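# Close all open drawers without disturbing the cabinets

## Task

Push every drawer that is open fully shut. The cabinets must stay roughly where they stood at the start, nothing may be toppled, and the robot must not fall or finish leaning over, since either of those counts as failure.

## Robot and tools

ROBOT. A Dexmate Vega: a wheeled base with two steerable front wheels and a passive rear caster, a Z-folding torso (thigh, shank, chest), a head with a camera, and two 7-joint arms, each with a two-finger gripper and a wrist camera. The footprint from above is 0.70 m long and 0.63 m wide (0.91 m with arms folded). The front edge sits 0.35 m ahead of the base origin. Nothing stops it from tipping over, and it cannot get back up.

FRAMES. Everything is in metres. Base frame: origin on the floor at the turning point, 0.185 m behind the front axle; x forward, y left, z up. The chest, left_hand and right_hand are reported in this frame. A hand point lies between the fingers, 0.033 m short of the closed tips. Fingers point along the hand's z axis, close along its y axis, and the camera is on its back (-x). base_odometry uses the frame the base had at scene start and counts wheel rotation only, so slip shows up as travel. Heading is in rad, positive to the left.

TOOL move. One action per call; every argument except "cameras" belongs to the action. An action contains "base", "joints" or both (optionally "speeds" or "min_time_s"), or else "target" (optionally with "min_time_s"). All parts start at once.
- "base": exactly one key, each a relative offset from where the base last reported itself. translate_m: metres, forward positive, -2 to 2. strafe_m: metres sideways, left positive, -2 to 2 (heading may drift about 0.02 rad). rotate_rad: radians on the spot, counter-clockwise positive, -3.2 to 3.2. The front wheels first steer to the new direction (about 0.5 s, up to 1.1 s).
- "joints": an object of absolute joint angles in rad, keyed by name (torso_hip_rad 0..1.57, torso_knee_rad 0..3.141, torso_waist_rad -1.57..1.57; per-arm shoulder pitch, shoulder yaw, upper-arm roll, elbow, forearm roll, wrist pitch, wrist yaw, gripper; head_pan_rad, head_tilt_rad, head_camera_tilt_rad). Right-arm shoulder pitch and wrist pitch are mirrored: negative lowers them. Gripper 0 is shut, up to 0.785 open. Torso joints named together arrive together. Chest forward lean = knee - hip - waist.
- "target": one absolute hand pose in the base frame: side ("left"/"right"), x, y, z in m (-3..3), pitch_deg (-30..95; 90 fingers down, 0 level), heading_deg (0 forward, counter-clockwise positive), optional roll_deg (default 0), heading and roll within -360..360, optional line_only (true = straight path or refused). It is checked against the robot's own body only, not furniture. Straight paths go up to 45 cm; otherwise the arm swings on an arc that may sweep wide. A move over 9.9 s ends "short (part of ...)": resend it.
- "speeds": per-action top speed per base key: translate_m 0.04-0.5 m/s (default 0.3), strafe_m 0.04-0.3, rotate_rad 0.1-0.6 rad/s.
- "min_time_s": 0.1-8 s, the minimum duration of arm and head motions.
- "cameras": list of head_camera, left_wrist_camera, right_wrist_camera or all. A call with no action just reports state and images.

TOOL wait: seconds 0-10, optional cameras; commands nothing. zoom_image: camera plus region [x0,y0,x1,y1] in pixels of its latest image, at most 504 by 504. read_manual: licence texts only. finished_scene: pass the current scene's number; it cannot be undone, and the goal must hold without the robot. After ending the first scene, make no further call in that reply.

PRESETS (hip, knee, waist). stand 0.469, 1.617, 1.048 (start); stand_high 0.78, 1.57, 0.44; lean_20 0.52, 1.05, 0.18; lean_45 0.52, 1.05, -0.26; low_lean_45 0, 0, -0.79. Arm fold (shoulder pitch, shoulder yaw, upper-arm roll, elbow, forearm roll, wrist pitch, wrist yaw): left 1, 0.5, -0.6, -2.5, 0, -0.9, 0; right -1, -0.5, 0.6, -2.5, 0, 0.9, 0. Fold the arms before going to low_lean_45.

RESULTS. The "move" line reads done, or the worst status. Status words: done; off_target (resting away from target, may still push); contact_stop (an arm motor pushed near full torque about 0.6 s); time_out; not_followed / "joint command not followed" (a self-collision check held the arm; the robot may keep trying); "pose unreachable"; refused (with reason; later move, wait and finished_scene calls in that reply are skipped); reached or short for hands. A contact_stop or time_out halts the whole group (torso, or one arm). Base "done" means wheels turned enough, even if slipping. turned_by_wheels and turned_by_imu give the turn since the last result; if the IMU shows over 0.03 rad after a straight or sideways drive, you probably hit something. A near-zero count suggests a block or wheels that could not steer (turning in place can help). base_tilt gives forward/right lean in degrees (about 2 degrees error). JOINT TORQUES are total drive output in joint order. Motor temperatures are listed per arm; MOTOR HOT appears at 65 °C, and at 80 °C an OVER-TEMPERATURE FAULT stops that arm for 30-60 s. A TORQUE FAULT (contact torque at load limits: shoulders 142, upper-arm roll and elbow 76, forearm and wrist 23.7 N m) stops the arm for 10 s. Images may lag the state slightly.

AVOID. The base does not stop on collision; its wheels stall or spin and may keep pressing. Drive no faster than default when pushing furniture or when leaning forward. Never let the arms collide or squeeze each other, including gripping the other hand's fingers. After any stop, back the arm off to avoid overheating. Keep arms off the body, base and table when unfolding. Do not slam drawers, knock things over, shove cabinets, or strike heavy objects hard. While you think, the robot holds its last command.

Each tool is called after "Emit:" in YAML: its name, and indented under it one key for each argument.

## Session

Emit:
move:

Scene clock: 0.00 s.
Joint torques (N m): no reading
Motor temperatures (°C): left_arm=[27 30 30 30 34 38 35] | right_arm=[29 28 29 31 34 34 35]
base_odometry: x=+0.000 y=+0.000 heading=+0.000
turned_by_wheels: +0.000
turned_by_imu: +0.000
base_tilt: forward=+0.7 right=-0.1
base_status: not commanded
joint_positions: torso_hip_rad=+0.469 torso_knee_rad=+1.617 torso_waist_rad=+1.048 left_shoulder_pitch_rad=+2.210 left_shoulder_yaw_rad=-0.006 left_upper_arm_roll_rad=+0.013 left_elbow_rad=-1.094 left_forearm_roll_rad=-0.007 left_wrist_pitch_rad=-0.507 left_wrist_yaw_rad=+0.008 left_gripper_rad=+0.005 right_shoulder_pitch_rad=-2.215 right_shoulder_yaw_rad=+0.000 right_upper_arm_roll_rad=+0.002 right_elbow_rad=-1.113 right_forearm_roll_rad=-0.019 right_wrist_pitch_rad=+0.494 right_wrist_yaw_rad=-0.004 right_gripper_rad=+0.005 head_pan_rad=+0.000 head_tilt_rad=+0.000 head_camera_tilt_rad=+0.000
joint_status: not commanded
chest: x=-0.0111 y=+0.0000 z=+1.4155 quat_wxyz=(+0.999, +0.000, +0.050, +0.000) (m; base frame)
left_hand: x=+0.1668 y=+0.2219 z=+0.6241 quat_wxyz=(+0.418, -0.005, +0.908, -0.003) pitch_deg=+40.6 heading_deg=-0.1 roll_deg=-0.8 back=up (m; base frame)
right_hand: x=+0.1687 y=-0.2287 z=+0.6257 quat_wxyz=(+0.418, -0.008, +0.908, -0.002) pitch_deg=+40.6 heading_deg=+0.2 roll_deg=-0.8 back=up (m; base frame)
pictures: head_camera, left_wrist_camera, right_wrist_camera
Images, in order (width x height): head_camera 896x560, left_wrist_camera 672x420, right_wrist_camera 672x420.

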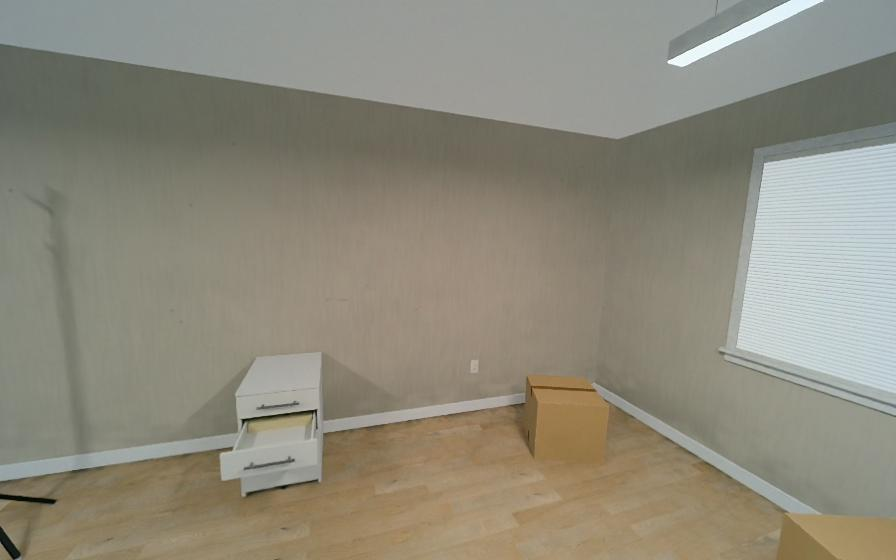

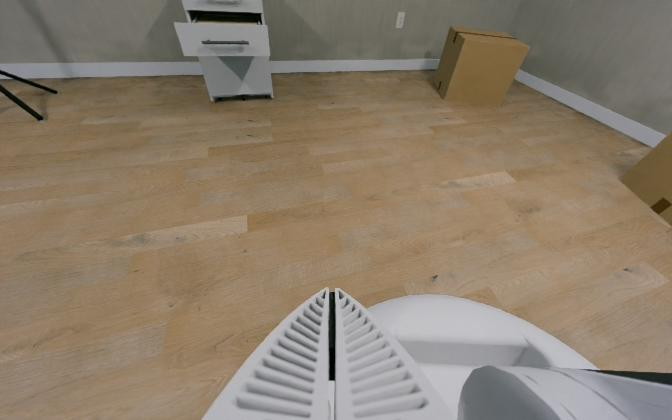

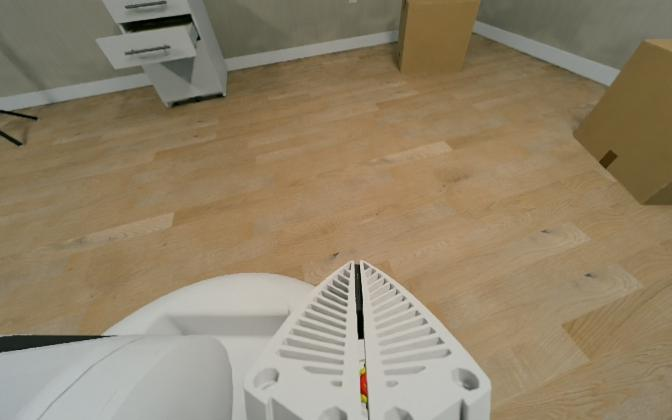

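Emit:
move:
  joints: {"head_pan_rad": 1.2, "head_camera_tilt_rad": 0.3}
  cameras: ["head_camera"]

Emit:
move:
  joints: {"head_pan_rad": 2.4, "head_camera_tilt_rad": 0.3}
  cameras: ["head_camera"]

Emit:
move:
  joints: {"head_pan_rad": -1.2, "head_camera_tilt_rad": 0.3}
  cameras: ["head_camera"]

Emit:
move:
  joints: {"head_pan_rad": -2.4, "head_camera_tilt_rad": 0.3}
  cameras: ["head_camera"]

Emit:
move:
  joints: {"head_pan_rad": 0.0, "head_camera_tilt_rad": 0.4}
  cameras: ["head_camera"]

Scene clock: 9.30 s.
Joint torques (N m): left_arm=[6.75 0.7 -0.98 -3.52 0.55 -2.31 0.21] | right_arm=[-2.58 0.72 -0.65 -3.3 -0.05 1.67 0.05]
move: done
base_odometry: x=+0.000 y=+0.000 heading=+0.000
turned_by_wheels: +0.000
turned_by_imu: +0.001
base_tilt: forward=+0.6 right=-0.1
base_status: not commanded
joint_positions: torso_hip_rad=+0.469 torso_knee_rad=+1.617 torso_waist_rad=+1.048 left_shoulder_pitch_rad=+2.210 left_shoulder_yaw_rad=-0.006 left_upper_arm_roll_rad=+0.013 left_elbow_rad=-1.094 left_forearm_roll_rad=-0.007 left_wrist_pitch_rad=-0.507 left_wrist_yaw_rad=+0.008 left_gripper_rad=+0.005 right_shoulder_pitch_rad=-2.215 right_shoulder_yaw_rad=+0.000 right_upper_arm_roll_rad=+0.002 right_elbow_rad=-1.113 right_forearm_roll_rad=-0.019 right_wrist_pitch_rad=+0.494 right_wrist_yaw_rad=-0.004 right_gripper_rad=+0.005 head_pan_rad=+1.200 head_tilt_rad=+0.000 head_camera_tilt_rad=+0.300
joint_status: all done
chest: x=-0.0111 y=+0.0000 z=+1.4155 quat_wxyz=(+0.999, +0.000, +0.050, +0.000) (m; base frame)
left_hand: x=+0.1668 y=+0.2219 z=+0.6241 quat_wxyz=(+0.418, -0.005, +0.908, -0.003) pitch_deg=+40.6 heading_deg=-0.1 roll_deg=-0.8 back=up (m; base frame)
right_hand: x=+0.1687 y=-0.2287 z=+0.6257 quat_wxyz=(+0.418, -0.008, +0.908, -0.002) pitch_deg=+40.6 heading_deg=+0.2 roll_deg=-0.8 back=up (m; base frame)
pictures: head_camera
Images, in order (width x height): head_camera 896x560.

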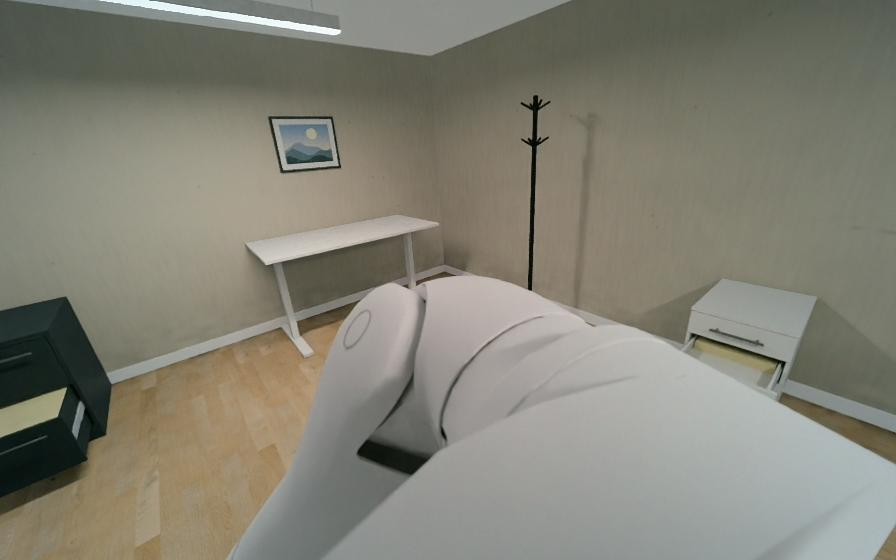

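Scene clock: 10.77 s.
Joint torques (N m): left_arm=[6.21 0.16 1.7 -4.91 0.42 -1.18 -0.13] | right_arm=[-2.7 1.53 -0.89 -4.39 0 1.56 0.01]
move: done
base_odometry: x=+0.000 y=+0.000 heading=+0.000
turned_by_wheels: +0.000
turned_by_imu: +0.000
base_tilt: forward=+0.7 right=+0.0
base_status: not commanded
joint_positions: torso_hip_rad=+0.469 torso_knee_rad=+1.617 torso_waist_rad=+1.048 left_shoulder_pitch_rad=+2.210 left_shoulder_yaw_rad=-0.006 left_upper_arm_roll_rad=+0.013 left_elbow_rad=-1.094 left_forearm_roll_rad=-0.007 left_wrist_pitch_rad=-0.507 left_wrist_yaw_rad=+0.008 left_gripper_rad=+0.005 right_shoulder_pitch_rad=-2.215 right_shoulder_yaw_rad=+0.000 right_upper_arm_roll_rad=+0.002 right_elbow_rad=-1.113 right_forearm_roll_rad=-0.019 right_wrist_pitch_rad=+0.494 right_wrist_yaw_rad=-0.004 right_gripper_rad=+0.005 head_pan_rad=+2.400 head_tilt_rad=+0.000 head_camera_tilt_rad=+0.300
joint_status: all done
chest: x=-0.0111 y=+0.0000 z=+1.4155 quat_wxyz=(+0.999, +0.000, +0.050, +0.000) (m; base frame)
left_hand: x=+0.1668 y=+0.2219 z=+0.6241 quat_wxyz=(+0.418, -0.005, +0.908, -0.003) pitch_deg=+40.6 heading_deg=-0.1 roll_deg=-0.8 back=up (m; base frame)
right_hand: x=+0.1687 y=-0.2287 z=+0.6257 quat_wxyz=(+0.418, -0.008, +0.908, -0.002) pitch_deg=+40.6 heading_deg=+0.2 roll_deg=-0.8 back=up (m; base frame)
pictures: head_camera
Images, in order (width x height): head_camera 896x560.

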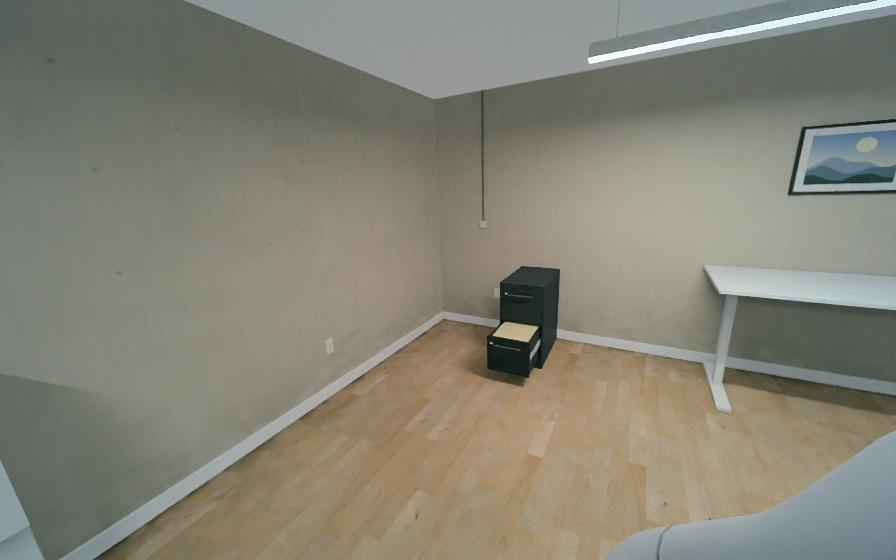

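Scene clock: 13.83 s.
Joint torques (N m): left_arm=[3.24 -0.77 1.73 -5.93 -0.24 -1.02 0.46] | right_arm=[-3.34 1.55 -0.85 -4.22 0 1.5 -0.02]
move: done
base_odometry: x=+0.000 y=+0.000 heading=+0.000
turned_by_wheels: +0.000
turned_by_imu: +0.000
base_tilt: forward=+0.7 right=-0.1
base_status: not commanded
joint_positions: torso_hip_rad=+0.469 torso_knee_rad=+1.617 torso_waist_rad=+1.048 left_shoulder_pitch_rad=+2.210 left_shoulder_yaw_rad=-0.006 left_upper_arm_roll_rad=+0.013 left_elbow_rad=-1.094 left_forearm_roll_rad=-0.007 left_wrist_pitch_rad=-0.507 left_wrist_yaw_rad=+0.008 left_gripper_rad=+0.005 right_shoulder_pitch_rad=-2.215 right_shoulder_yaw_rad=+0.000 right_upper_arm_roll_rad=+0.002 right_elbow_rad=-1.113 right_forearm_roll_rad=-0.019 right_wrist_pitch_rad=+0.494 right_wrist_yaw_rad=-0.004 right_gripper_rad=+0.005 head_pan_rad=-1.200 head_tilt_rad=+0.000 head_camera_tilt_rad=+0.300
joint_status: all done
chest: x=-0.0111 y=+0.0000 z=+1.4155 quat_wxyz=(+0.999, +0.000, +0.050, +0.000) (m; base frame)
left_hand: x=+0.1668 y=+0.2219 z=+0.6241 quat_wxyz=(+0.418, -0.005, +0.908, -0.003) pitch_deg=+40.6 heading_deg=-0.1 roll_deg=-0.8 back=up (m; base frame)
right_hand: x=+0.1687 y=-0.2287 z=+0.6257 quat_wxyz=(+0.418, -0.008, +0.908, -0.002) pitch_deg=+40.6 heading_deg=+0.2 roll_deg=-0.8 back=up (m; base frame)
pictures: head_camera
Images, in order (width x height): head_camera 896x560.

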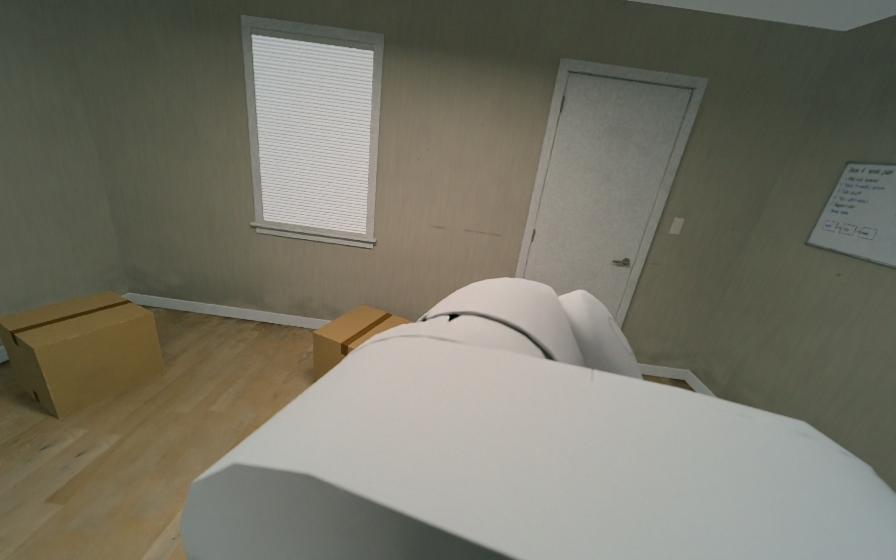

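Scene clock: 15.30 s.
Joint torques (N m): left_arm=[5.06 0.39 -0.78 -5.97 -0.25 -2.87 0.31] | right_arm=[-3.57 0.3 -0.6 -4.4 0.08 1.46 0.03]
move: done
base_odometry: x=+0.000 y=+0.000 heading=+0.000
turned_by_wheels: +0.000
turned_by_imu: +0.000
base_tilt: forward=+0.7 right=+0.0
base_status: not commanded
joint_positions: torso_hip_rad=+0.469 torso_knee_rad=+1.617 torso_waist_rad=+1.048 left_shoulder_pitch_rad=+2.210 left_shoulder_yaw_rad=-0.006 left_upper_arm_roll_rad=+0.013 left_elbow_rad=-1.094 left_forearm_roll_rad=-0.007 left_wrist_pitch_rad=-0.507 left_wrist_yaw_rad=+0.008 left_gripper_rad=+0.005 right_shoulder_pitch_rad=-2.215 right_shoulder_yaw_rad=+0.000 right_upper_arm_roll_rad=+0.002 right_elbow_rad=-1.113 right_forearm_roll_rad=-0.019 right_wrist_pitch_rad=+0.494 right_wrist_yaw_rad=-0.004 right_gripper_rad=+0.005 head_pan_rad=-2.400 head_tilt_rad=+0.000 head_camera_tilt_rad=+0.300
joint_status: all done
chest: x=-0.0111 y=+0.0000 z=+1.4155 quat_wxyz=(+0.999, +0.000, +0.050, +0.000) (m; base frame)
left_hand: x=+0.1668 y=+0.2219 z=+0.6241 quat_wxyz=(+0.418, -0.005, +0.908, -0.003) pitch_deg=+40.6 heading_deg=-0.1 roll_deg=-0.8 back=up (m; base frame)
right_hand: x=+0.1687 y=-0.2287 z=+0.6257 quat_wxyz=(+0.418, -0.008, +0.908, -0.002) pitch_deg=+40.6 heading_deg=+0.2 roll_deg=-0.8 back=up (m; base frame)
pictures: head_camera
Images, in order (width x height): head_camera 896x560.

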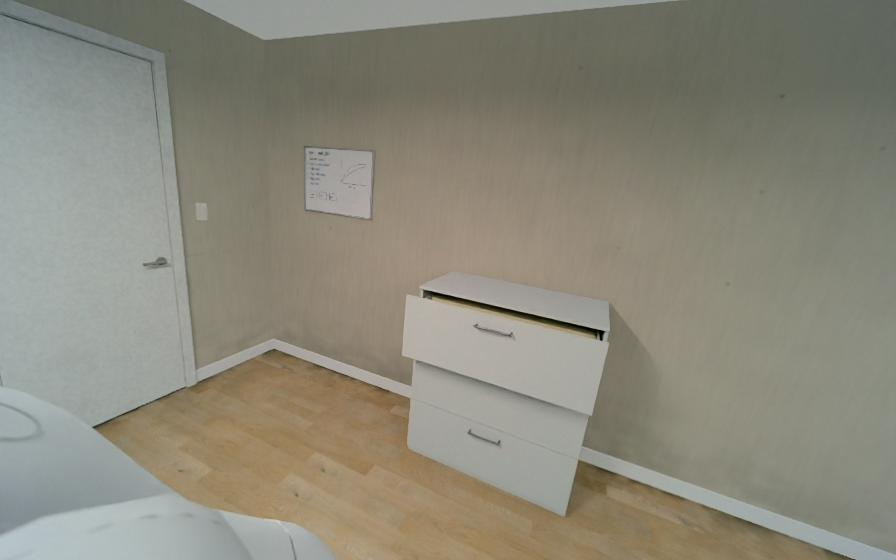

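Scene clock: 17.57 s.
Joint torques (N m): left_arm=[6.71 1.23 0.01 -4.76 0.57 -2.25 -0.2] | right_arm=[-3.39 0.36 -0.53 -3.43 -0.01 1.53 0.1]
move: done
base_odometry: x=+0.000 y=+0.000 heading=+0.000
turned_by_wheels: +0.000
turned_by_imu: +0.000
base_tilt: forward=+0.7 right=+0.0
base_status: not commanded
joint_positions: torso_hip_rad=+0.469 torso_knee_rad=+1.617 torso_waist_rad=+1.048 left_shoulder_pitch_rad=+2.210 left_shoulder_yaw_rad=-0.006 left_upper_arm_roll_rad=+0.013 left_elbow_rad=-1.094 left_forearm_roll_rad=-0.007 left_wrist_pitch_rad=-0.507 left_wrist_yaw_rad=+0.008 left_gripper_rad=+0.005 right_shoulder_pitch_rad=-2.215 right_shoulder_yaw_rad=+0.000 right_upper_arm_roll_rad=+0.002 right_elbow_rad=-1.113 right_forearm_roll_rad=-0.019 right_wrist_pitch_rad=+0.494 right_wrist_yaw_rad=-0.004 right_gripper_rad=+0.005 head_pan_rad=+0.000 head_tilt_rad=+0.000 head_camera_tilt_rad=+0.400
joint_status: all done
chest: x=-0.0111 y=+0.0000 z=+1.4155 quat_wxyz=(+0.999, +0.000, +0.050, +0.000) (m; base frame)
left_hand: x=+0.1668 y=+0.2219 z=+0.6241 quat_wxyz=(+0.418, -0.005, +0.908, -0.003) pitch_deg=+40.6 heading_deg=-0.1 roll_deg=-0.8 back=up (m; base frame)
right_hand: x=+0.1687 y=-0.2287 z=+0.6257 quat_wxyz=(+0.418, -0.008, +0.908, -0.002) pitch_deg=+40.6 heading_deg=+0.2 roll_deg=-0.8 back=up (m; base frame)
pictures: head_camera
Images, in order (width x height): head_camera 896x560.

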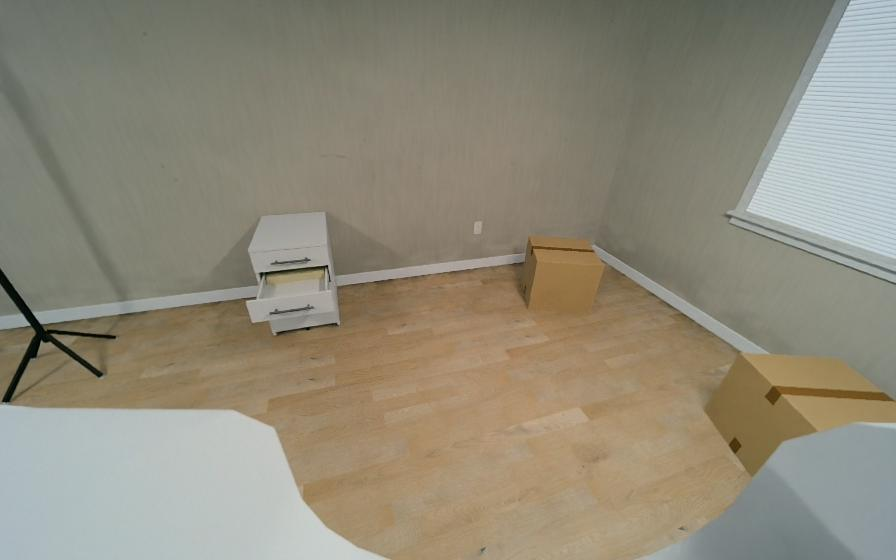

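Emit:
zoom_image:
  camera: "head_camera"
  region: [200, 190, 400, 350]

Scaled by 2.520 from the camera's 896x560 image, which has a finer 960x600 frame.

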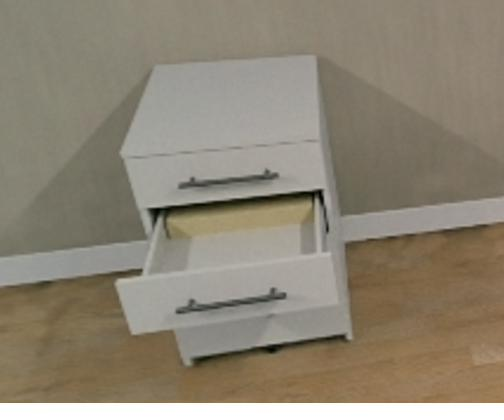

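Emit:
move:
  base: {"rotate_rad": 0.297}
  joints: {"torso_hip_rad": 0.0, "torso_knee_rad": 0.3, "torso_waist_rad": -0.5, "left_shoulder_pitch_rad": 1.246, "left_shoulder_yaw_rad": 0, "left_upper_arm_roll_rad": 0, "left_elbow_rad": -1.817, "left_forearm_roll_rad": 0, "left_wrist_pitch_rad": 0.121, "left_wrist_yaw_rad": 0, "right_shoulder_pitch_rad": -1.246, "right_shoulder_yaw_rad": 0, "right_upper_arm_roll_rad": 0, "right_elbow_rad": -1.817, "right_forearm_roll_rad": 0, "right_wrist_pitch_rad": -0.121, "right_wrist_yaw_rad": 0, "head_camera_tilt_rad": -0.4, "head_pan_rad": 0}
  cameras: ["all"]

Scene clock: 237.83 s.
Joint torques (N m): left_arm=[-7.84 2.29 -1.46 -13.72 0.32 -3.65 -0.38] | right_arm=[10.24 1.93 -4.77 -12.65 0.28 1.98 0.36]
move: done
base_odometry: x=+0.000 y=+0.000 heading=+0.297
turned_by_wheels: +0.297
turned_by_imu: +0.292
base_tilt: forward=+0.7 right=-0.1
base_status: done
joint_positions: torso_hip_rad=+0.000 torso_knee_rad=+0.300 torso_waist_rad=-0.500 left_shoulder_pitch_rad=+1.246 left_shoulder_yaw_rad=+0.000 left_upper_arm_roll_rad=+0.000 left_elbow_rad=-1.817 left_forearm_roll_rad=+0.000 left_wrist_pitch_rad=+0.121 left_wrist_yaw_rad=+0.000 left_gripper_rad=+0.005 right_shoulder_pitch_rad=-1.247 right_shoulder_yaw_rad=+0.000 right_upper_arm_roll_rad=+0.000 right_elbow_rad=-1.817 right_forearm_roll_rad=+0.000 right_wrist_pitch_rad=-0.121 right_wrist_yaw_rad=+0.000 right_gripper_rad=+0.005 head_pan_rad=+0.000 head_tilt_rad=+0.000 head_camera_tilt_rad=-0.400
joint_status: all done
chest: x=+0.0792 y=+0.0000 z=+0.9512 quat_wxyz=(+0.921, +0.000, +0.389, +0.000) (m; base frame)
left_hand: x=+0.6006 y=+0.2291 z=+0.4091 quat_wxyz=(+0.573, +0.000, +0.820, +0.000) pitch_deg=+20.1 heading_deg=+0.0 roll_deg=+0.0 back=up (m; base frame)
right_hand: x=+0.6005 y=-0.2297 z=+0.4089 quat_wxyz=(+0.573, +0.000, +0.820, +0.000) pitch_deg=+20.1 heading_deg=+0.0 roll_deg=+0.0 back=up (m; base frame)
pictures: head_camera, left_wrist_camera, right_wrist_camera
Images, in order (width x height): head_camera 896x560, left_wrist_camera 672x420, right_wrist_camera 672x420.

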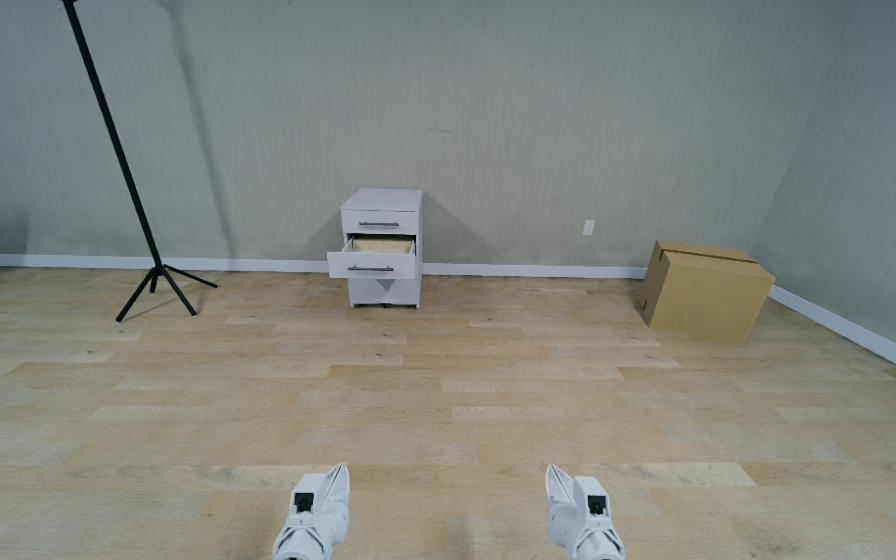

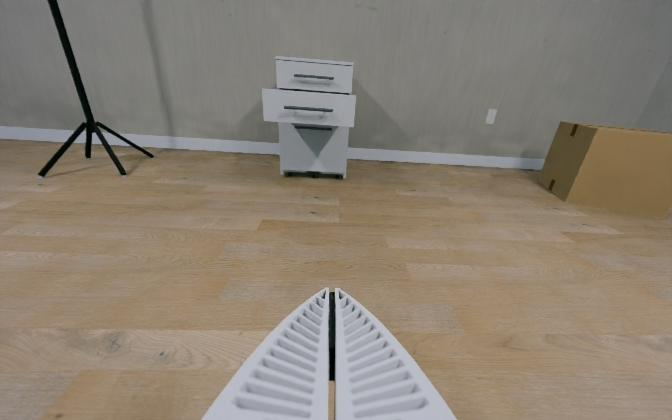

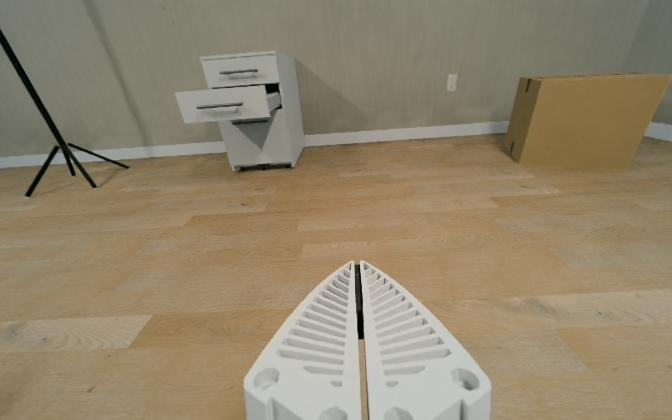

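Emit:
zoom_image:
  camera: "head_camera"
  region: [310, 170, 450, 320]

Emit:
zoom_image:
  camera: "left_wrist_camera"
  region: [240, 40, 380, 190]

Scaled by 3.360 from the camera's 896x560 image, which has a finer 960x600 frame.

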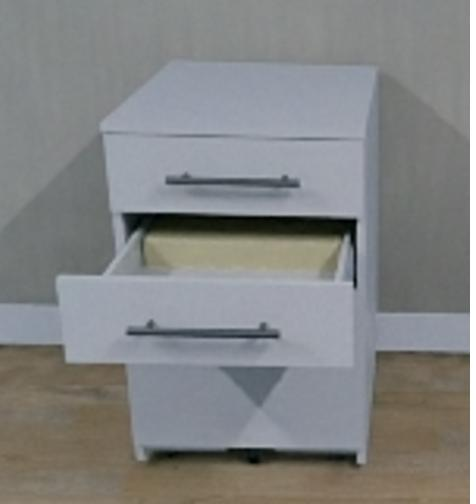

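Scaled by 3.360 from the camera's 672x420 image, which has a finer 960x600 frame.

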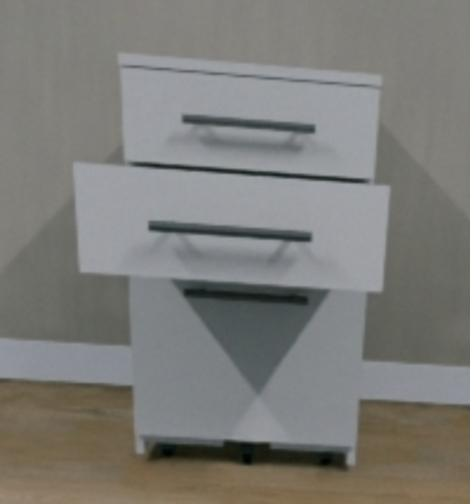

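Emit:
move:
  base: {"strafe_m": 0.18}

Emit:
move:
  base: {"translate_m": 0.9}
  cameras: ["all"]

Scene clock: 270.57 s.
Joint torques (N m): left_arm=[-5.35 1.05 -2.51 -13.8 -0.53 -1.8 -0.09] | right_arm=[8.7 1.36 -4.01 -11.94 0.36 1.72 0.34]
move: done
base_odometry: x=-0.053 y=+0.171 heading=+0.300
turned_by_wheels: +0.003
turned_by_imu: +0.002
base_tilt: forward=+0.6 right=-0.1
base_status: done
joint_positions: torso_hip_rad=+0.000 torso_knee_rad=+0.300 torso_waist_rad=-0.500 left_shoulder_pitch_rad=+1.246 left_shoulder_yaw_rad=+0.000 left_upper_arm_roll_rad=+0.000 left_elbow_rad=-1.817 left_forearm_roll_rad=+0.000 left_wrist_pitch_rad=+0.121 left_wrist_yaw_rad=+0.000 left_gripper_rad=+0.005 right_shoulder_pitch_rad=-1.246 right_shoulder_yaw_rad=+0.000 right_upper_arm_roll_rad=+0.000 right_elbow_rad=-1.817 right_forearm_roll_rad=+0.000 right_wrist_pitch_rad=-0.121 right_wrist_yaw_rad=+0.000 right_gripper_rad=+0.005 head_pan_rad=+0.000 head_tilt_rad=+0.000 head_camera_tilt_rad=-0.400
joint_status: not commanded
chest: x=+0.0792 y=+0.0000 z=+0.9512 quat_wxyz=(+0.921, +0.000, +0.389, +0.000) (m; base frame)
left_hand: x=+0.6007 y=+0.2292 z=+0.4092 quat_wxyz=(+0.573, +0.000, +0.820, +0.000) pitch_deg=+20.1 heading_deg=+0.0 roll_deg=+0.0 back=up (m; base frame)
right_hand: x=+0.6006 y=-0.2297 z=+0.4090 quat_wxyz=(+0.573, +0.000, +0.820, +0.000) pitch_deg=+20.1 heading_deg=+0.0 roll_deg=+0.0 back=up (m; base frame)
pictures: none

Scene clock: 275.57 s.
Joint torques (N m): left_arm=[-6.09 2.02 -2.38 -13.11 -0.08 -1.76 -0.47] | right_arm=[9.16 1.69 -3.73 -11.93 0.43 1.88 0.23]
move: done
base_odometry: x=+0.806 y=+0.439 heading=+0.299
turned_by_wheels: +0.000
turned_by_imu: +0.000
base_tilt: forward=+0.7 right=-0.1
base_status: done
joint_positions: torso_hip_rad=+0.000 torso_knee_rad=+0.300 torso_waist_rad=-0.500 left_shoulder_pitch_rad=+1.246 left_shoulder_yaw_rad=+0.000 left_upper_arm_roll_rad=+0.000 left_elbow_rad=-1.817 left_forearm_roll_rad=+0.000 left_wrist_pitch_rad=+0.121 left_wrist_yaw_rad=+0.000 left_gripper_rad=+0.005 right_shoulder_pitch_rad=-1.246 right_shoulder_yaw_rad=+0.000 right_upper_arm_roll_rad=+0.000 right_elbow_rad=-1.817 right_forearm_roll_rad=+0.000 right_wrist_pitch_rad=-0.121 right_wrist_yaw_rad=+0.000 right_gripper_rad=+0.005 head_pan_rad=+0.000 head_tilt_rad=+0.000 head_camera_tilt_rad=-0.400
joint_status: not commanded
chest: x=+0.0792 y=+0.0000 z=+0.9512 quat_wxyz=(+0.921, +0.000, +0.389, +0.000) (m; base frame)
left_hand: x=+0.6007 y=+0.2292 z=+0.4092 quat_wxyz=(+0.573, +0.000, +0.820, +0.000) pitch_deg=+20.1 heading_deg=+0.0 roll_deg=+0.0 back=up (m; base frame)
right_hand: x=+0.6006 y=-0.2297 z=+0.4090 quat_wxyz=(+0.573, +0.000, +0.820, +0.000) pitch_deg=+20.1 heading_deg=+0.0 roll_deg=+0.0 back=up (m; base frame)
pictures: head_camera, left_wrist_camera, right_wrist_camera
Images, in order (width x height): head_camera 896x560, left_wrist_camera 672x420, right_wrist_camera 672x420.

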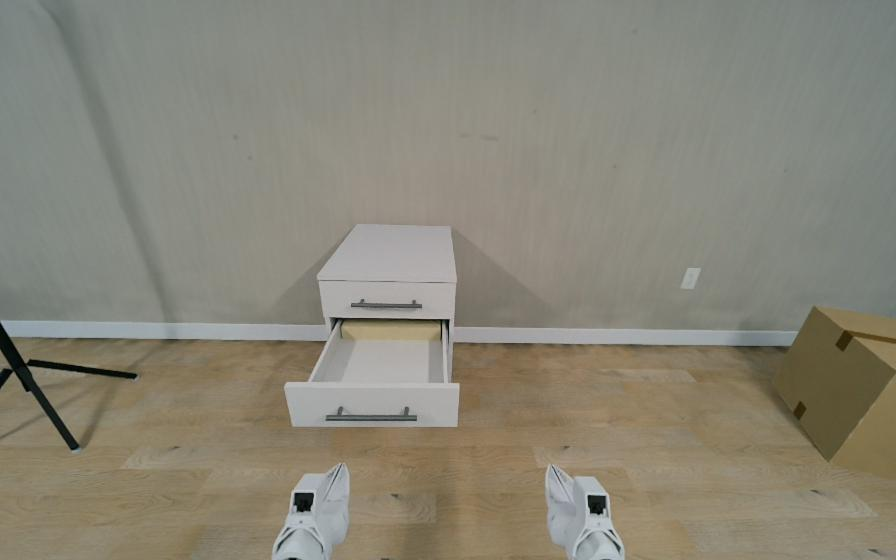

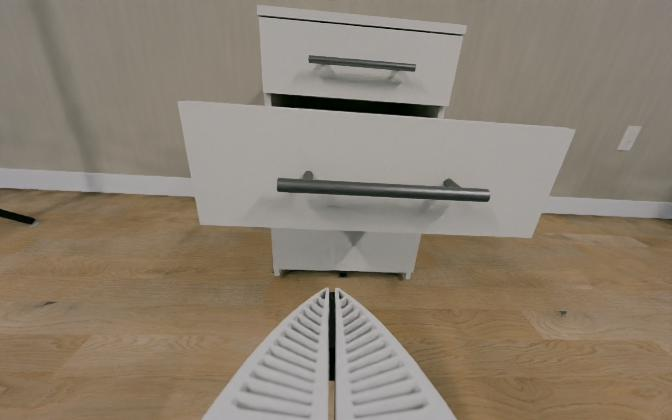

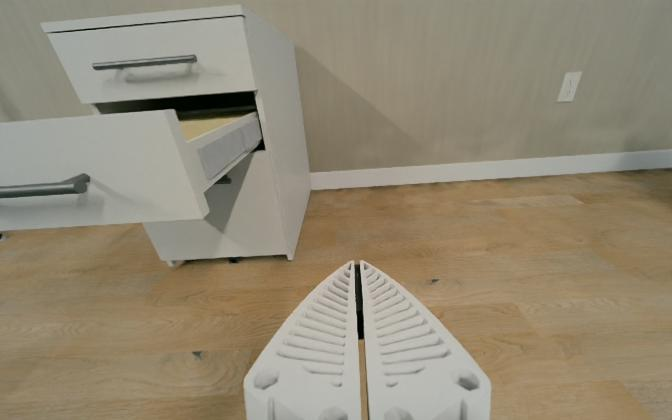

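Emit:
move:
  target: {"side": "left", "x": 0.62, "y": 0.21, "z": 0.39, "pitch_deg": 8, "heading_deg": 0}
  cameras: ["left_wrist_camera"]

Emit:
move:
  base: {"translate_m": 0.25}
  speeds: {"translate_m": 0.1}
  cameras: ["all"]

Scene clock: 305.43 s.
Joint torques (N m): left_arm=[-4.84 -0.32 -2.63 -14.65 0.12 -2.23 -0.23] | right_arm=[9.93 1.33 -4.27 -11.78 0.29 2.27 0.43]
move: refused
base_odometry: x=+0.806 y=+0.439 heading=+0.299
turned_by_wheels: +0.000
turned_by_imu: +0.001
base_tilt: forward=+0.6 right=-0.1
base_status: not commanded
joint_positions: torso_hip_rad=+0.000 torso_knee_rad=+0.300 torso_waist_rad=-0.500 left_shoulder_pitch_rad=+1.246 left_shoulder_yaw_rad=+0.000 left_upper_arm_roll_rad=+0.000 left_elbow_rad=-1.817 left_forearm_roll_rad=+0.000 left_wrist_pitch_rad=+0.121 left_wrist_yaw_rad=+0.000 left_gripper_rad=+0.005 right_shoulder_pitch_rad=-1.246 right_shoulder_yaw_rad=+0.000 right_upper_arm_roll_rad=+0.000 right_elbow_rad=-1.817 right_forearm_roll_rad=+0.000 right_wrist_pitch_rad=-0.121 right_wrist_yaw_rad=+0.000 right_gripper_rad=+0.005 head_pan_rad=+0.000 head_tilt_rad=+0.000 head_camera_tilt_rad=-0.400
joint_status: not commanded
chest: x=+0.0792 y=+0.0000 z=+0.9512 quat_wxyz=(+0.921, +0.000, +0.389, +0.000) (m; base frame)
left_hand: x=+0.6007 y=+0.2292 z=+0.4092 quat_wxyz=(+0.573, +0.000, +0.820, +0.000) pitch_deg=+20.1 heading_deg=+0.0 roll_deg=+0.0 back=up (m; base frame)
left_hand_status: refused: the best posture that gets there brings the left wrist within 1.5 cm of the base (limit 2.6). Nothing moved.
right_hand: x=+0.6006 y=-0.2297 z=+0.4090 quat_wxyz=(+0.573, +0.000, +0.820, +0.000) pitch_deg=+20.1 heading_deg=+0.0 roll_deg=+0.0 back=up (m; base frame)
pictures: left_wrist_camera
Images, in order (width x height): left_wrist_camera 672x420.

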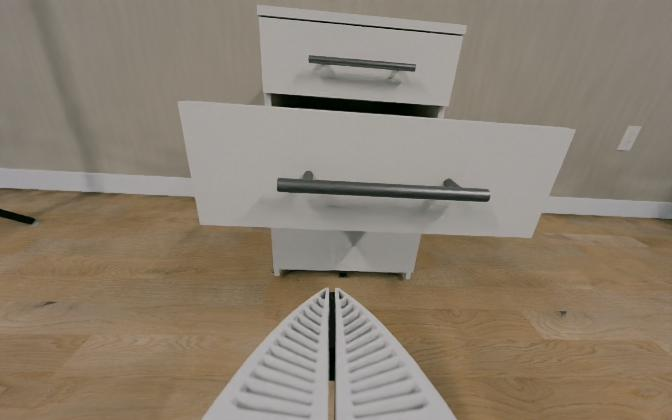

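not run: a stop came earlier in this reply.

Emit:
move:
  target: {"side": "left", "x": 0.66, "y": 0.21, "z": 0.395, "pitch_deg": 18, "heading_deg": 0}
  cameras: ["left_wrist_camera"]

Emit:
move:
  base: {"translate_m": 0.2}
  speeds: {"translate_m": 0.1}
  cameras: ["all"]

Scene clock: 312.70 s.
Joint torques (N m): left_arm=[-10.66 -2.31 4.94 -11.01 0.15 -2.26 0.08] | right_arm=[9.06 2.25 -3.94 -12.14 0.38 2.28 0.06]
move: done
base_odometry: x=+0.806 y=+0.439 heading=+0.299
turned_by_wheels: +0.000
turned_by_imu: +0.001
base_tilt: forward=+0.7 right=-0.1
base_status: not commanded
joint_positions: torso_hip_rad=+0.000 torso_knee_rad=+0.300 torso_waist_rad=-0.500 left_shoulder_pitch_rad=+1.056 left_shoulder_yaw_rad=-0.022 left_upper_arm_roll_rad=+0.029 left_elbow_rad=-1.563 left_forearm_roll_rad=+0.021 left_wrist_pitch_rad=+0.023 left_wrist_yaw_rad=+0.030 left_gripper_rad=+0.005 right_shoulder_pitch_rad=-1.246 right_shoulder_yaw_rad=+0.000 right_upper_arm_roll_rad=+0.000 right_elbow_rad=-1.817 right_forearm_roll_rad=+0.000 right_wrist_pitch_rad=-0.121 right_wrist_yaw_rad=+0.000 right_gripper_rad=+0.005 head_pan_rad=+0.000 head_tilt_rad=+0.000 head_camera_tilt_rad=-0.400
joint_status: not commanded
chest: x=+0.0792 y=+0.0000 z=+0.9512 quat_wxyz=(+0.921, +0.000, +0.389, +0.000) (m; base frame)
left_hand: x=+0.6585 y=+0.2106 z=+0.3949 quat_wxyz=(+0.587, +0.000, +0.809, +0.000) pitch_deg=+18.1 heading_deg=+0.0 roll_deg=+0.0 back=up (m; base frame)
left_hand_status: reached (straight line, planned for 1.1 s): 2 mm and 0.1 deg off.
right_hand: x=+0.6006 y=-0.2297 z=+0.4090 quat_wxyz=(+0.573, +0.000, +0.820, +0.000) pitch_deg=+20.1 heading_deg=+0.0 roll_deg=+0.0 back=up (m; base frame)
pictures: left_wrist_camera
Images, in order (width x height): left_wrist_camera 672x420.

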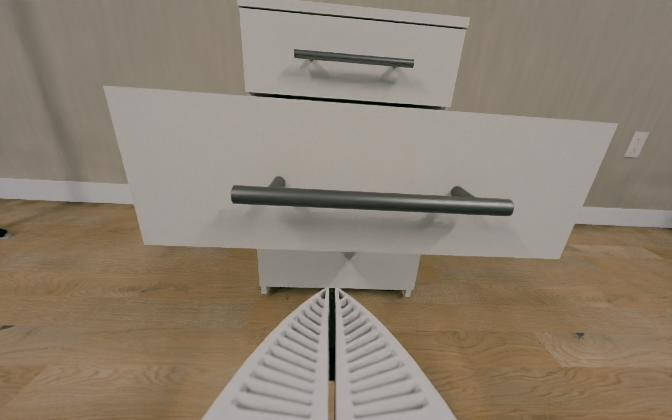

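Scene clock: 315.47 s.
Joint torques (N m): left_arm=[-8.57 -2.6 3.21 -13.5 0.09 -1.61 -0.16] | right_arm=[8.86 1.23 -3.88 -11.31 0.27 1.97 0.18]
move: done
base_odometry: x=+0.997 y=+0.499 heading=+0.299
turned_by_wheels: +0.000
turned_by_imu: +0.000
base_tilt: forward=+0.6 right=-0.1
base_status: done
joint_positions: torso_hip_rad=+0.000 torso_knee_rad=+0.300 torso_waist_rad=-0.500 left_shoulder_pitch_rad=+1.052 left_shoulder_yaw_rad=-0.023 left_upper_arm_roll_rad=+0.030 left_elbow_rad=-1.558 left_forearm_roll_rad=+0.022 left_wrist_pitch_rad=+0.021 left_wrist_yaw_rad=+0.030 left_gripper_rad=+0.005 right_shoulder_pitch_rad=-1.246 right_shoulder_yaw_rad=+0.000 right_upper_arm_roll_rad=+0.000 right_elbow_rad=-1.817 right_forearm_roll_rad=+0.000 right_wrist_pitch_rad=-0.121 right_wrist_yaw_rad=+0.000 right_gripper_rad=+0.005 head_pan_rad=+0.000 head_tilt_rad=+0.000 head_camera_tilt_rad=-0.400
joint_status: not commanded
chest: x=+0.0792 y=+0.0000 z=+0.9512 quat_wxyz=(+0.921, +0.000, +0.389, +0.000) (m; base frame)
left_hand: x=+0.6598 y=+0.2102 z=+0.3947 quat_wxyz=(+0.588, +0.000, +0.809, +0.000) pitch_deg=+18.0 heading_deg=+0.0 roll_deg=+0.0 back=up (m; base frame)
right_hand: x=+0.6006 y=-0.2297 z=+0.4090 quat_wxyz=(+0.573, +0.000, +0.820, +0.000) pitch_deg=+20.1 heading_deg=+0.0 roll_deg=+0.0 back=up (m; base frame)
pictures: head_camera, left_wrist_camera, right_wrist_camera
Images, in order (width x height): head_camera 896x560, left_wrist_camera 672x420, right_wrist_camera 672x420.

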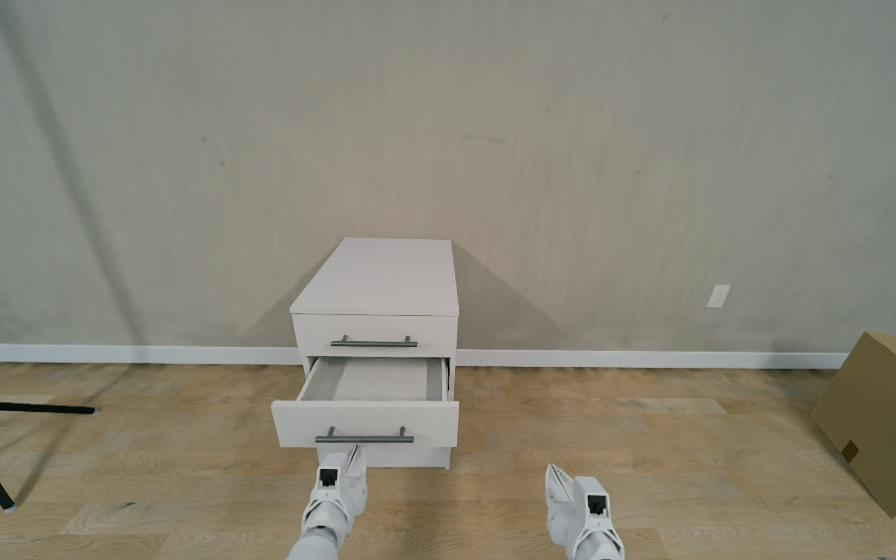

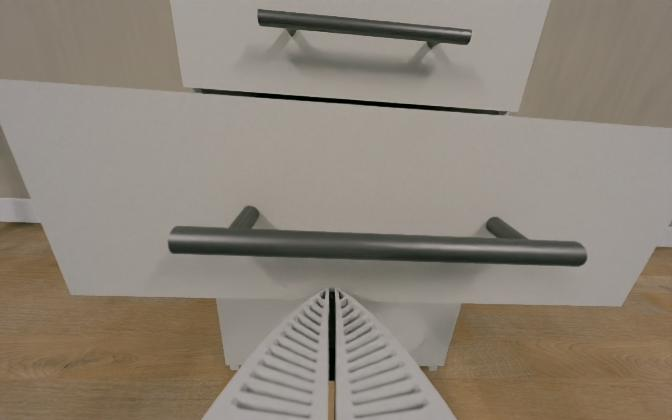

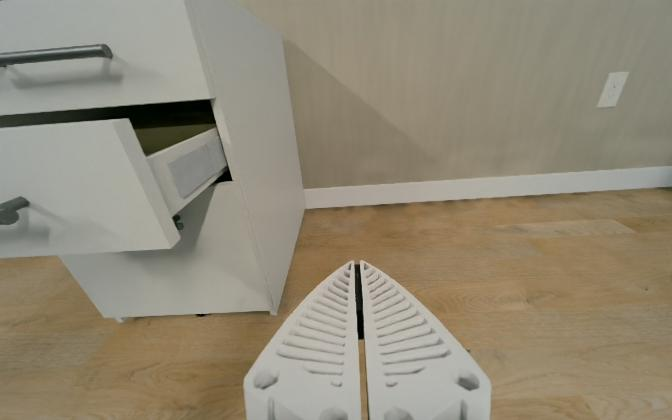

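Emit:
move:
  base: {"translate_m": 0.12}
  speeds: {"translate_m": 0.1}
  cameras: ["head_camera", "left_wrist_camera"]

Scene clock: 322.37 s.
Joint torques (N m): left_arm=[-6.53 -5.07 0.71 -13.6 0.21 -2.21 0.04] | right_arm=[9.28 2.42 -3.79 -11.92 0.32 2.26 0.2]
move: done
base_odometry: x=+1.111 y=+0.535 heading=+0.298
turned_by_wheels: +0.000
turned_by_imu: +0.000
base_tilt: forward=+0.7 right=-0.1
base_status: done
joint_positions: torso_hip_rad=+0.000 torso_knee_rad=+0.300 torso_waist_rad=-0.500 left_shoulder_pitch_rad=+1.052 left_shoulder_yaw_rad=-0.023 left_upper_arm_roll_rad=+0.030 left_elbow_rad=-1.557 left_forearm_roll_rad=+0.022 left_wrist_pitch_rad=+0.021 left_wrist_yaw_rad=+0.030 left_gripper_rad=+0.005 right_shoulder_pitch_rad=-1.246 right_shoulder_yaw_rad=+0.000 right_upper_arm_roll_rad=+0.000 right_elbow_rad=-1.817 right_forearm_roll_rad=+0.000 right_wrist_pitch_rad=-0.121 right_wrist_yaw_rad=+0.000 right_gripper_rad=+0.005 head_pan_rad=+0.000 head_tilt_rad=+0.000 head_camera_tilt_rad=-0.400
joint_status: not commanded
chest: x=+0.0792 y=+0.0000 z=+0.9512 quat_wxyz=(+0.921, +0.000, +0.389, +0.000) (m; base frame)
left_hand: x=+0.6598 y=+0.2101 z=+0.3946 quat_wxyz=(+0.587, +0.000, +0.809, +0.000) pitch_deg=+18.0 heading_deg=+0.0 roll_deg=+0.0 back=up (m; base frame)
right_hand: x=+0.6006 y=-0.2297 z=+0.4090 quat_wxyz=(+0.573, +0.000, +0.820, +0.000) pitch_deg=+20.1 heading_deg=+0.0 roll_deg=+0.0 back=up (m; base frame)
pictures: head_camera, left_wrist_camera
Images, in order (width x height): head_camera 896x560, left_wrist_camera 672x420.

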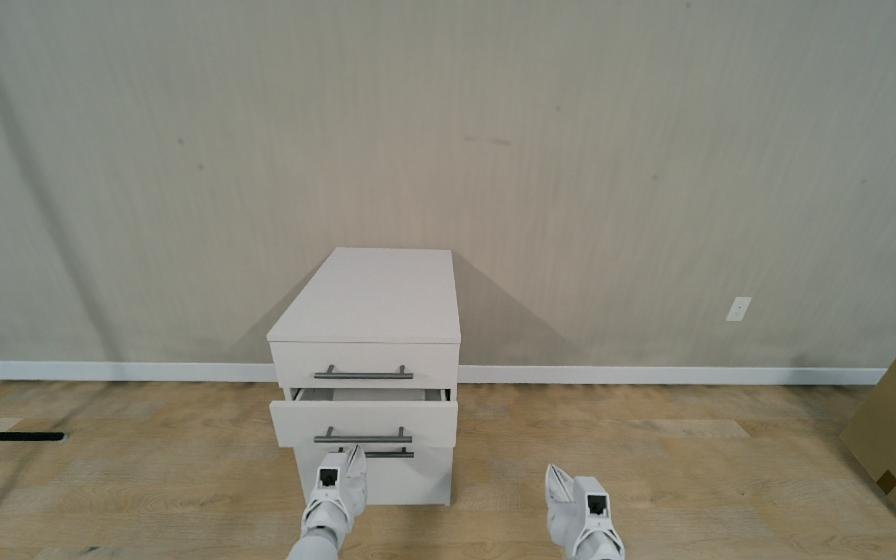

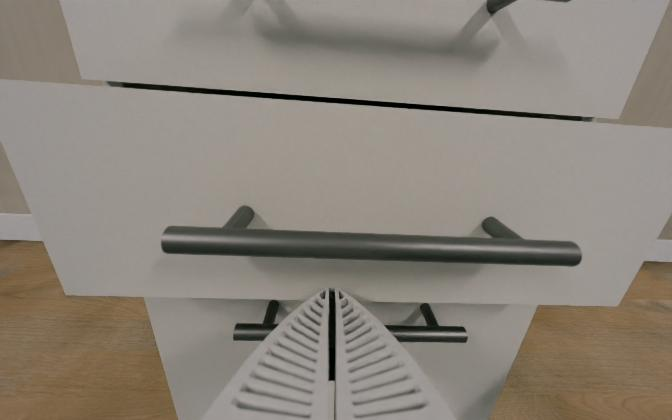

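Emit:
move:
  base: {"translate_m": 0.06}
  speeds: {"translate_m": 0.1}
  cameras: ["head_camera", "left_wrist_camera"]

Emit:
zoom_image:
  camera: "head_camera"
  region: [240, 320, 480, 520]

Scene clock: 337.87 s.
Joint torques (N m): left_arm=[-8.1 -2.08 3.06 -13.66 0.32 -2.56 0] | right_arm=[9.1 1.06 -3.98 -12.2 0.34 1.8 0.14]
move: done
base_odometry: x=+1.169 y=+0.552 heading=+0.298
turned_by_wheels: +0.000
turned_by_imu: +0.001
base_tilt: forward=+0.7 right=-0.1
base_status: done
joint_positions: torso_hip_rad=+0.000 torso_knee_rad=+0.300 torso_waist_rad=-0.500 left_shoulder_pitch_rad=+1.052 left_shoulder_yaw_rad=-0.023 left_upper_arm_roll_rad=+0.030 left_elbow_rad=-1.557 left_forearm_roll_rad=+0.022 left_wrist_pitch_rad=+0.021 left_wrist_yaw_rad=+0.030 left_gripper_rad=+0.005 right_shoulder_pitch_rad=-1.246 right_shoulder_yaw_rad=+0.000 right_upper_arm_roll_rad=+0.000 right_elbow_rad=-1.817 right_forearm_roll_rad=+0.000 right_wrist_pitch_rad=-0.121 right_wrist_yaw_rad=+0.000 right_gripper_rad=+0.005 head_pan_rad=+0.000 head_tilt_rad=+0.000 head_camera_tilt_rad=-0.400
joint_status: not commanded
chest: x=+0.0792 y=+0.0000 z=+0.9512 quat_wxyz=(+0.921, +0.000, +0.389, +0.000) (m; base frame)
left_hand: x=+0.6598 y=+0.2101 z=+0.3946 quat_wxyz=(+0.587, +0.000, +0.809, +0.000) pitch_deg=+18.0 heading_deg=+0.0 roll_deg=+0.0 back=up (m; base frame)
right_hand: x=+0.6006 y=-0.2297 z=+0.4090 quat_wxyz=(+0.573, +0.000, +0.820, +0.000) pitch_deg=+20.1 heading_deg=+0.0 roll_deg=+0.0 back=up (m; base frame)
pictures: head_camera, left_wrist_camera
Images, in order (width x height): head_camera 896x560, left_wrist_camera 672x420.

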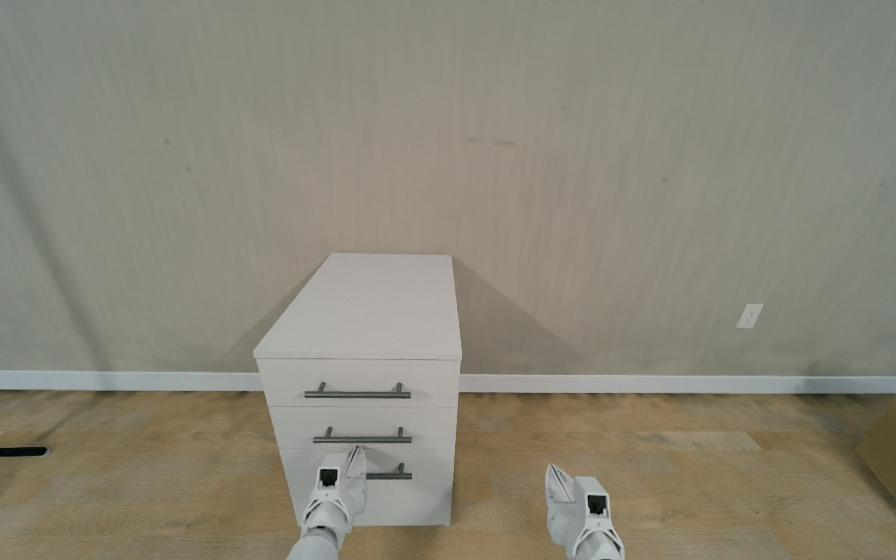

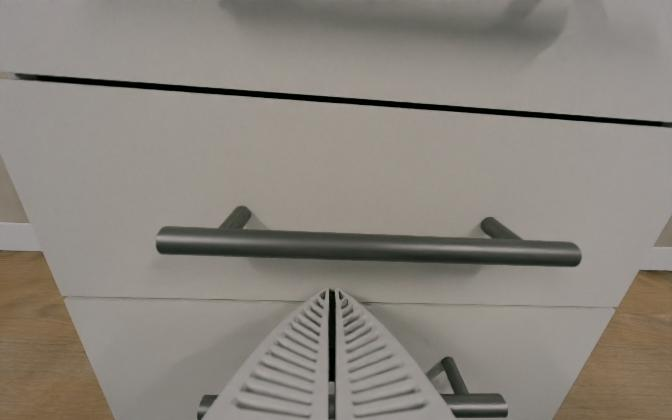

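Scaled by 2.100 from the camera's 896x560 image, which has a finer 960x600 frame.

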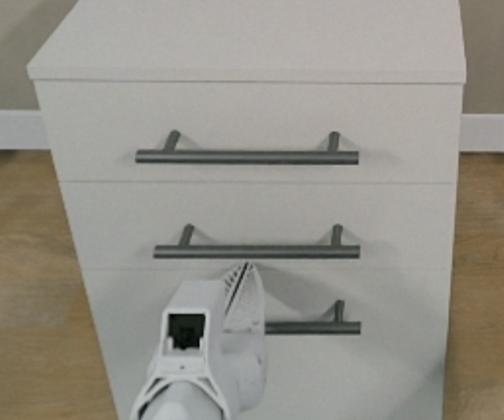

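Emit:
zoom_image:
  camera: "left_wrist_camera"
  region: [0, 50, 120, 125]

Emit:
zoom_image:
  camera: "head_camera"
  region: [420, 380, 480, 470]

Scaled by 4.200 from the camera's 672x420 image, which has a finer 960x600 frame.

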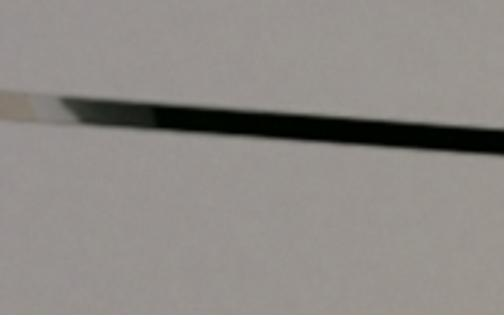

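Scaled by 5.600 from the camera's 896x560 image, which has a finer 960x600 frame.

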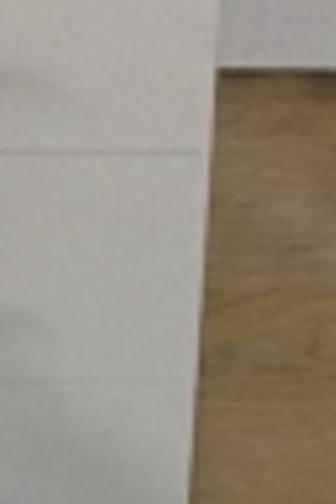

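Emit:
zoom_image:
  camera: "left_wrist_camera"
  region: [270, 260, 400, 340]

Scaled by 3.877 from the camera's 672x420 image, which has a finer 960x600 frame.

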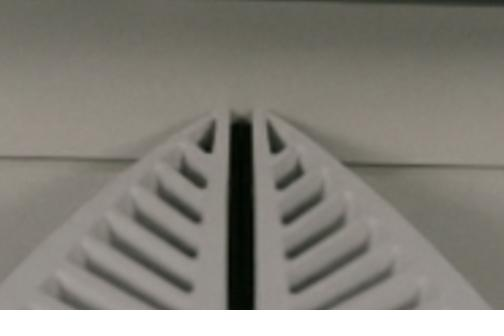

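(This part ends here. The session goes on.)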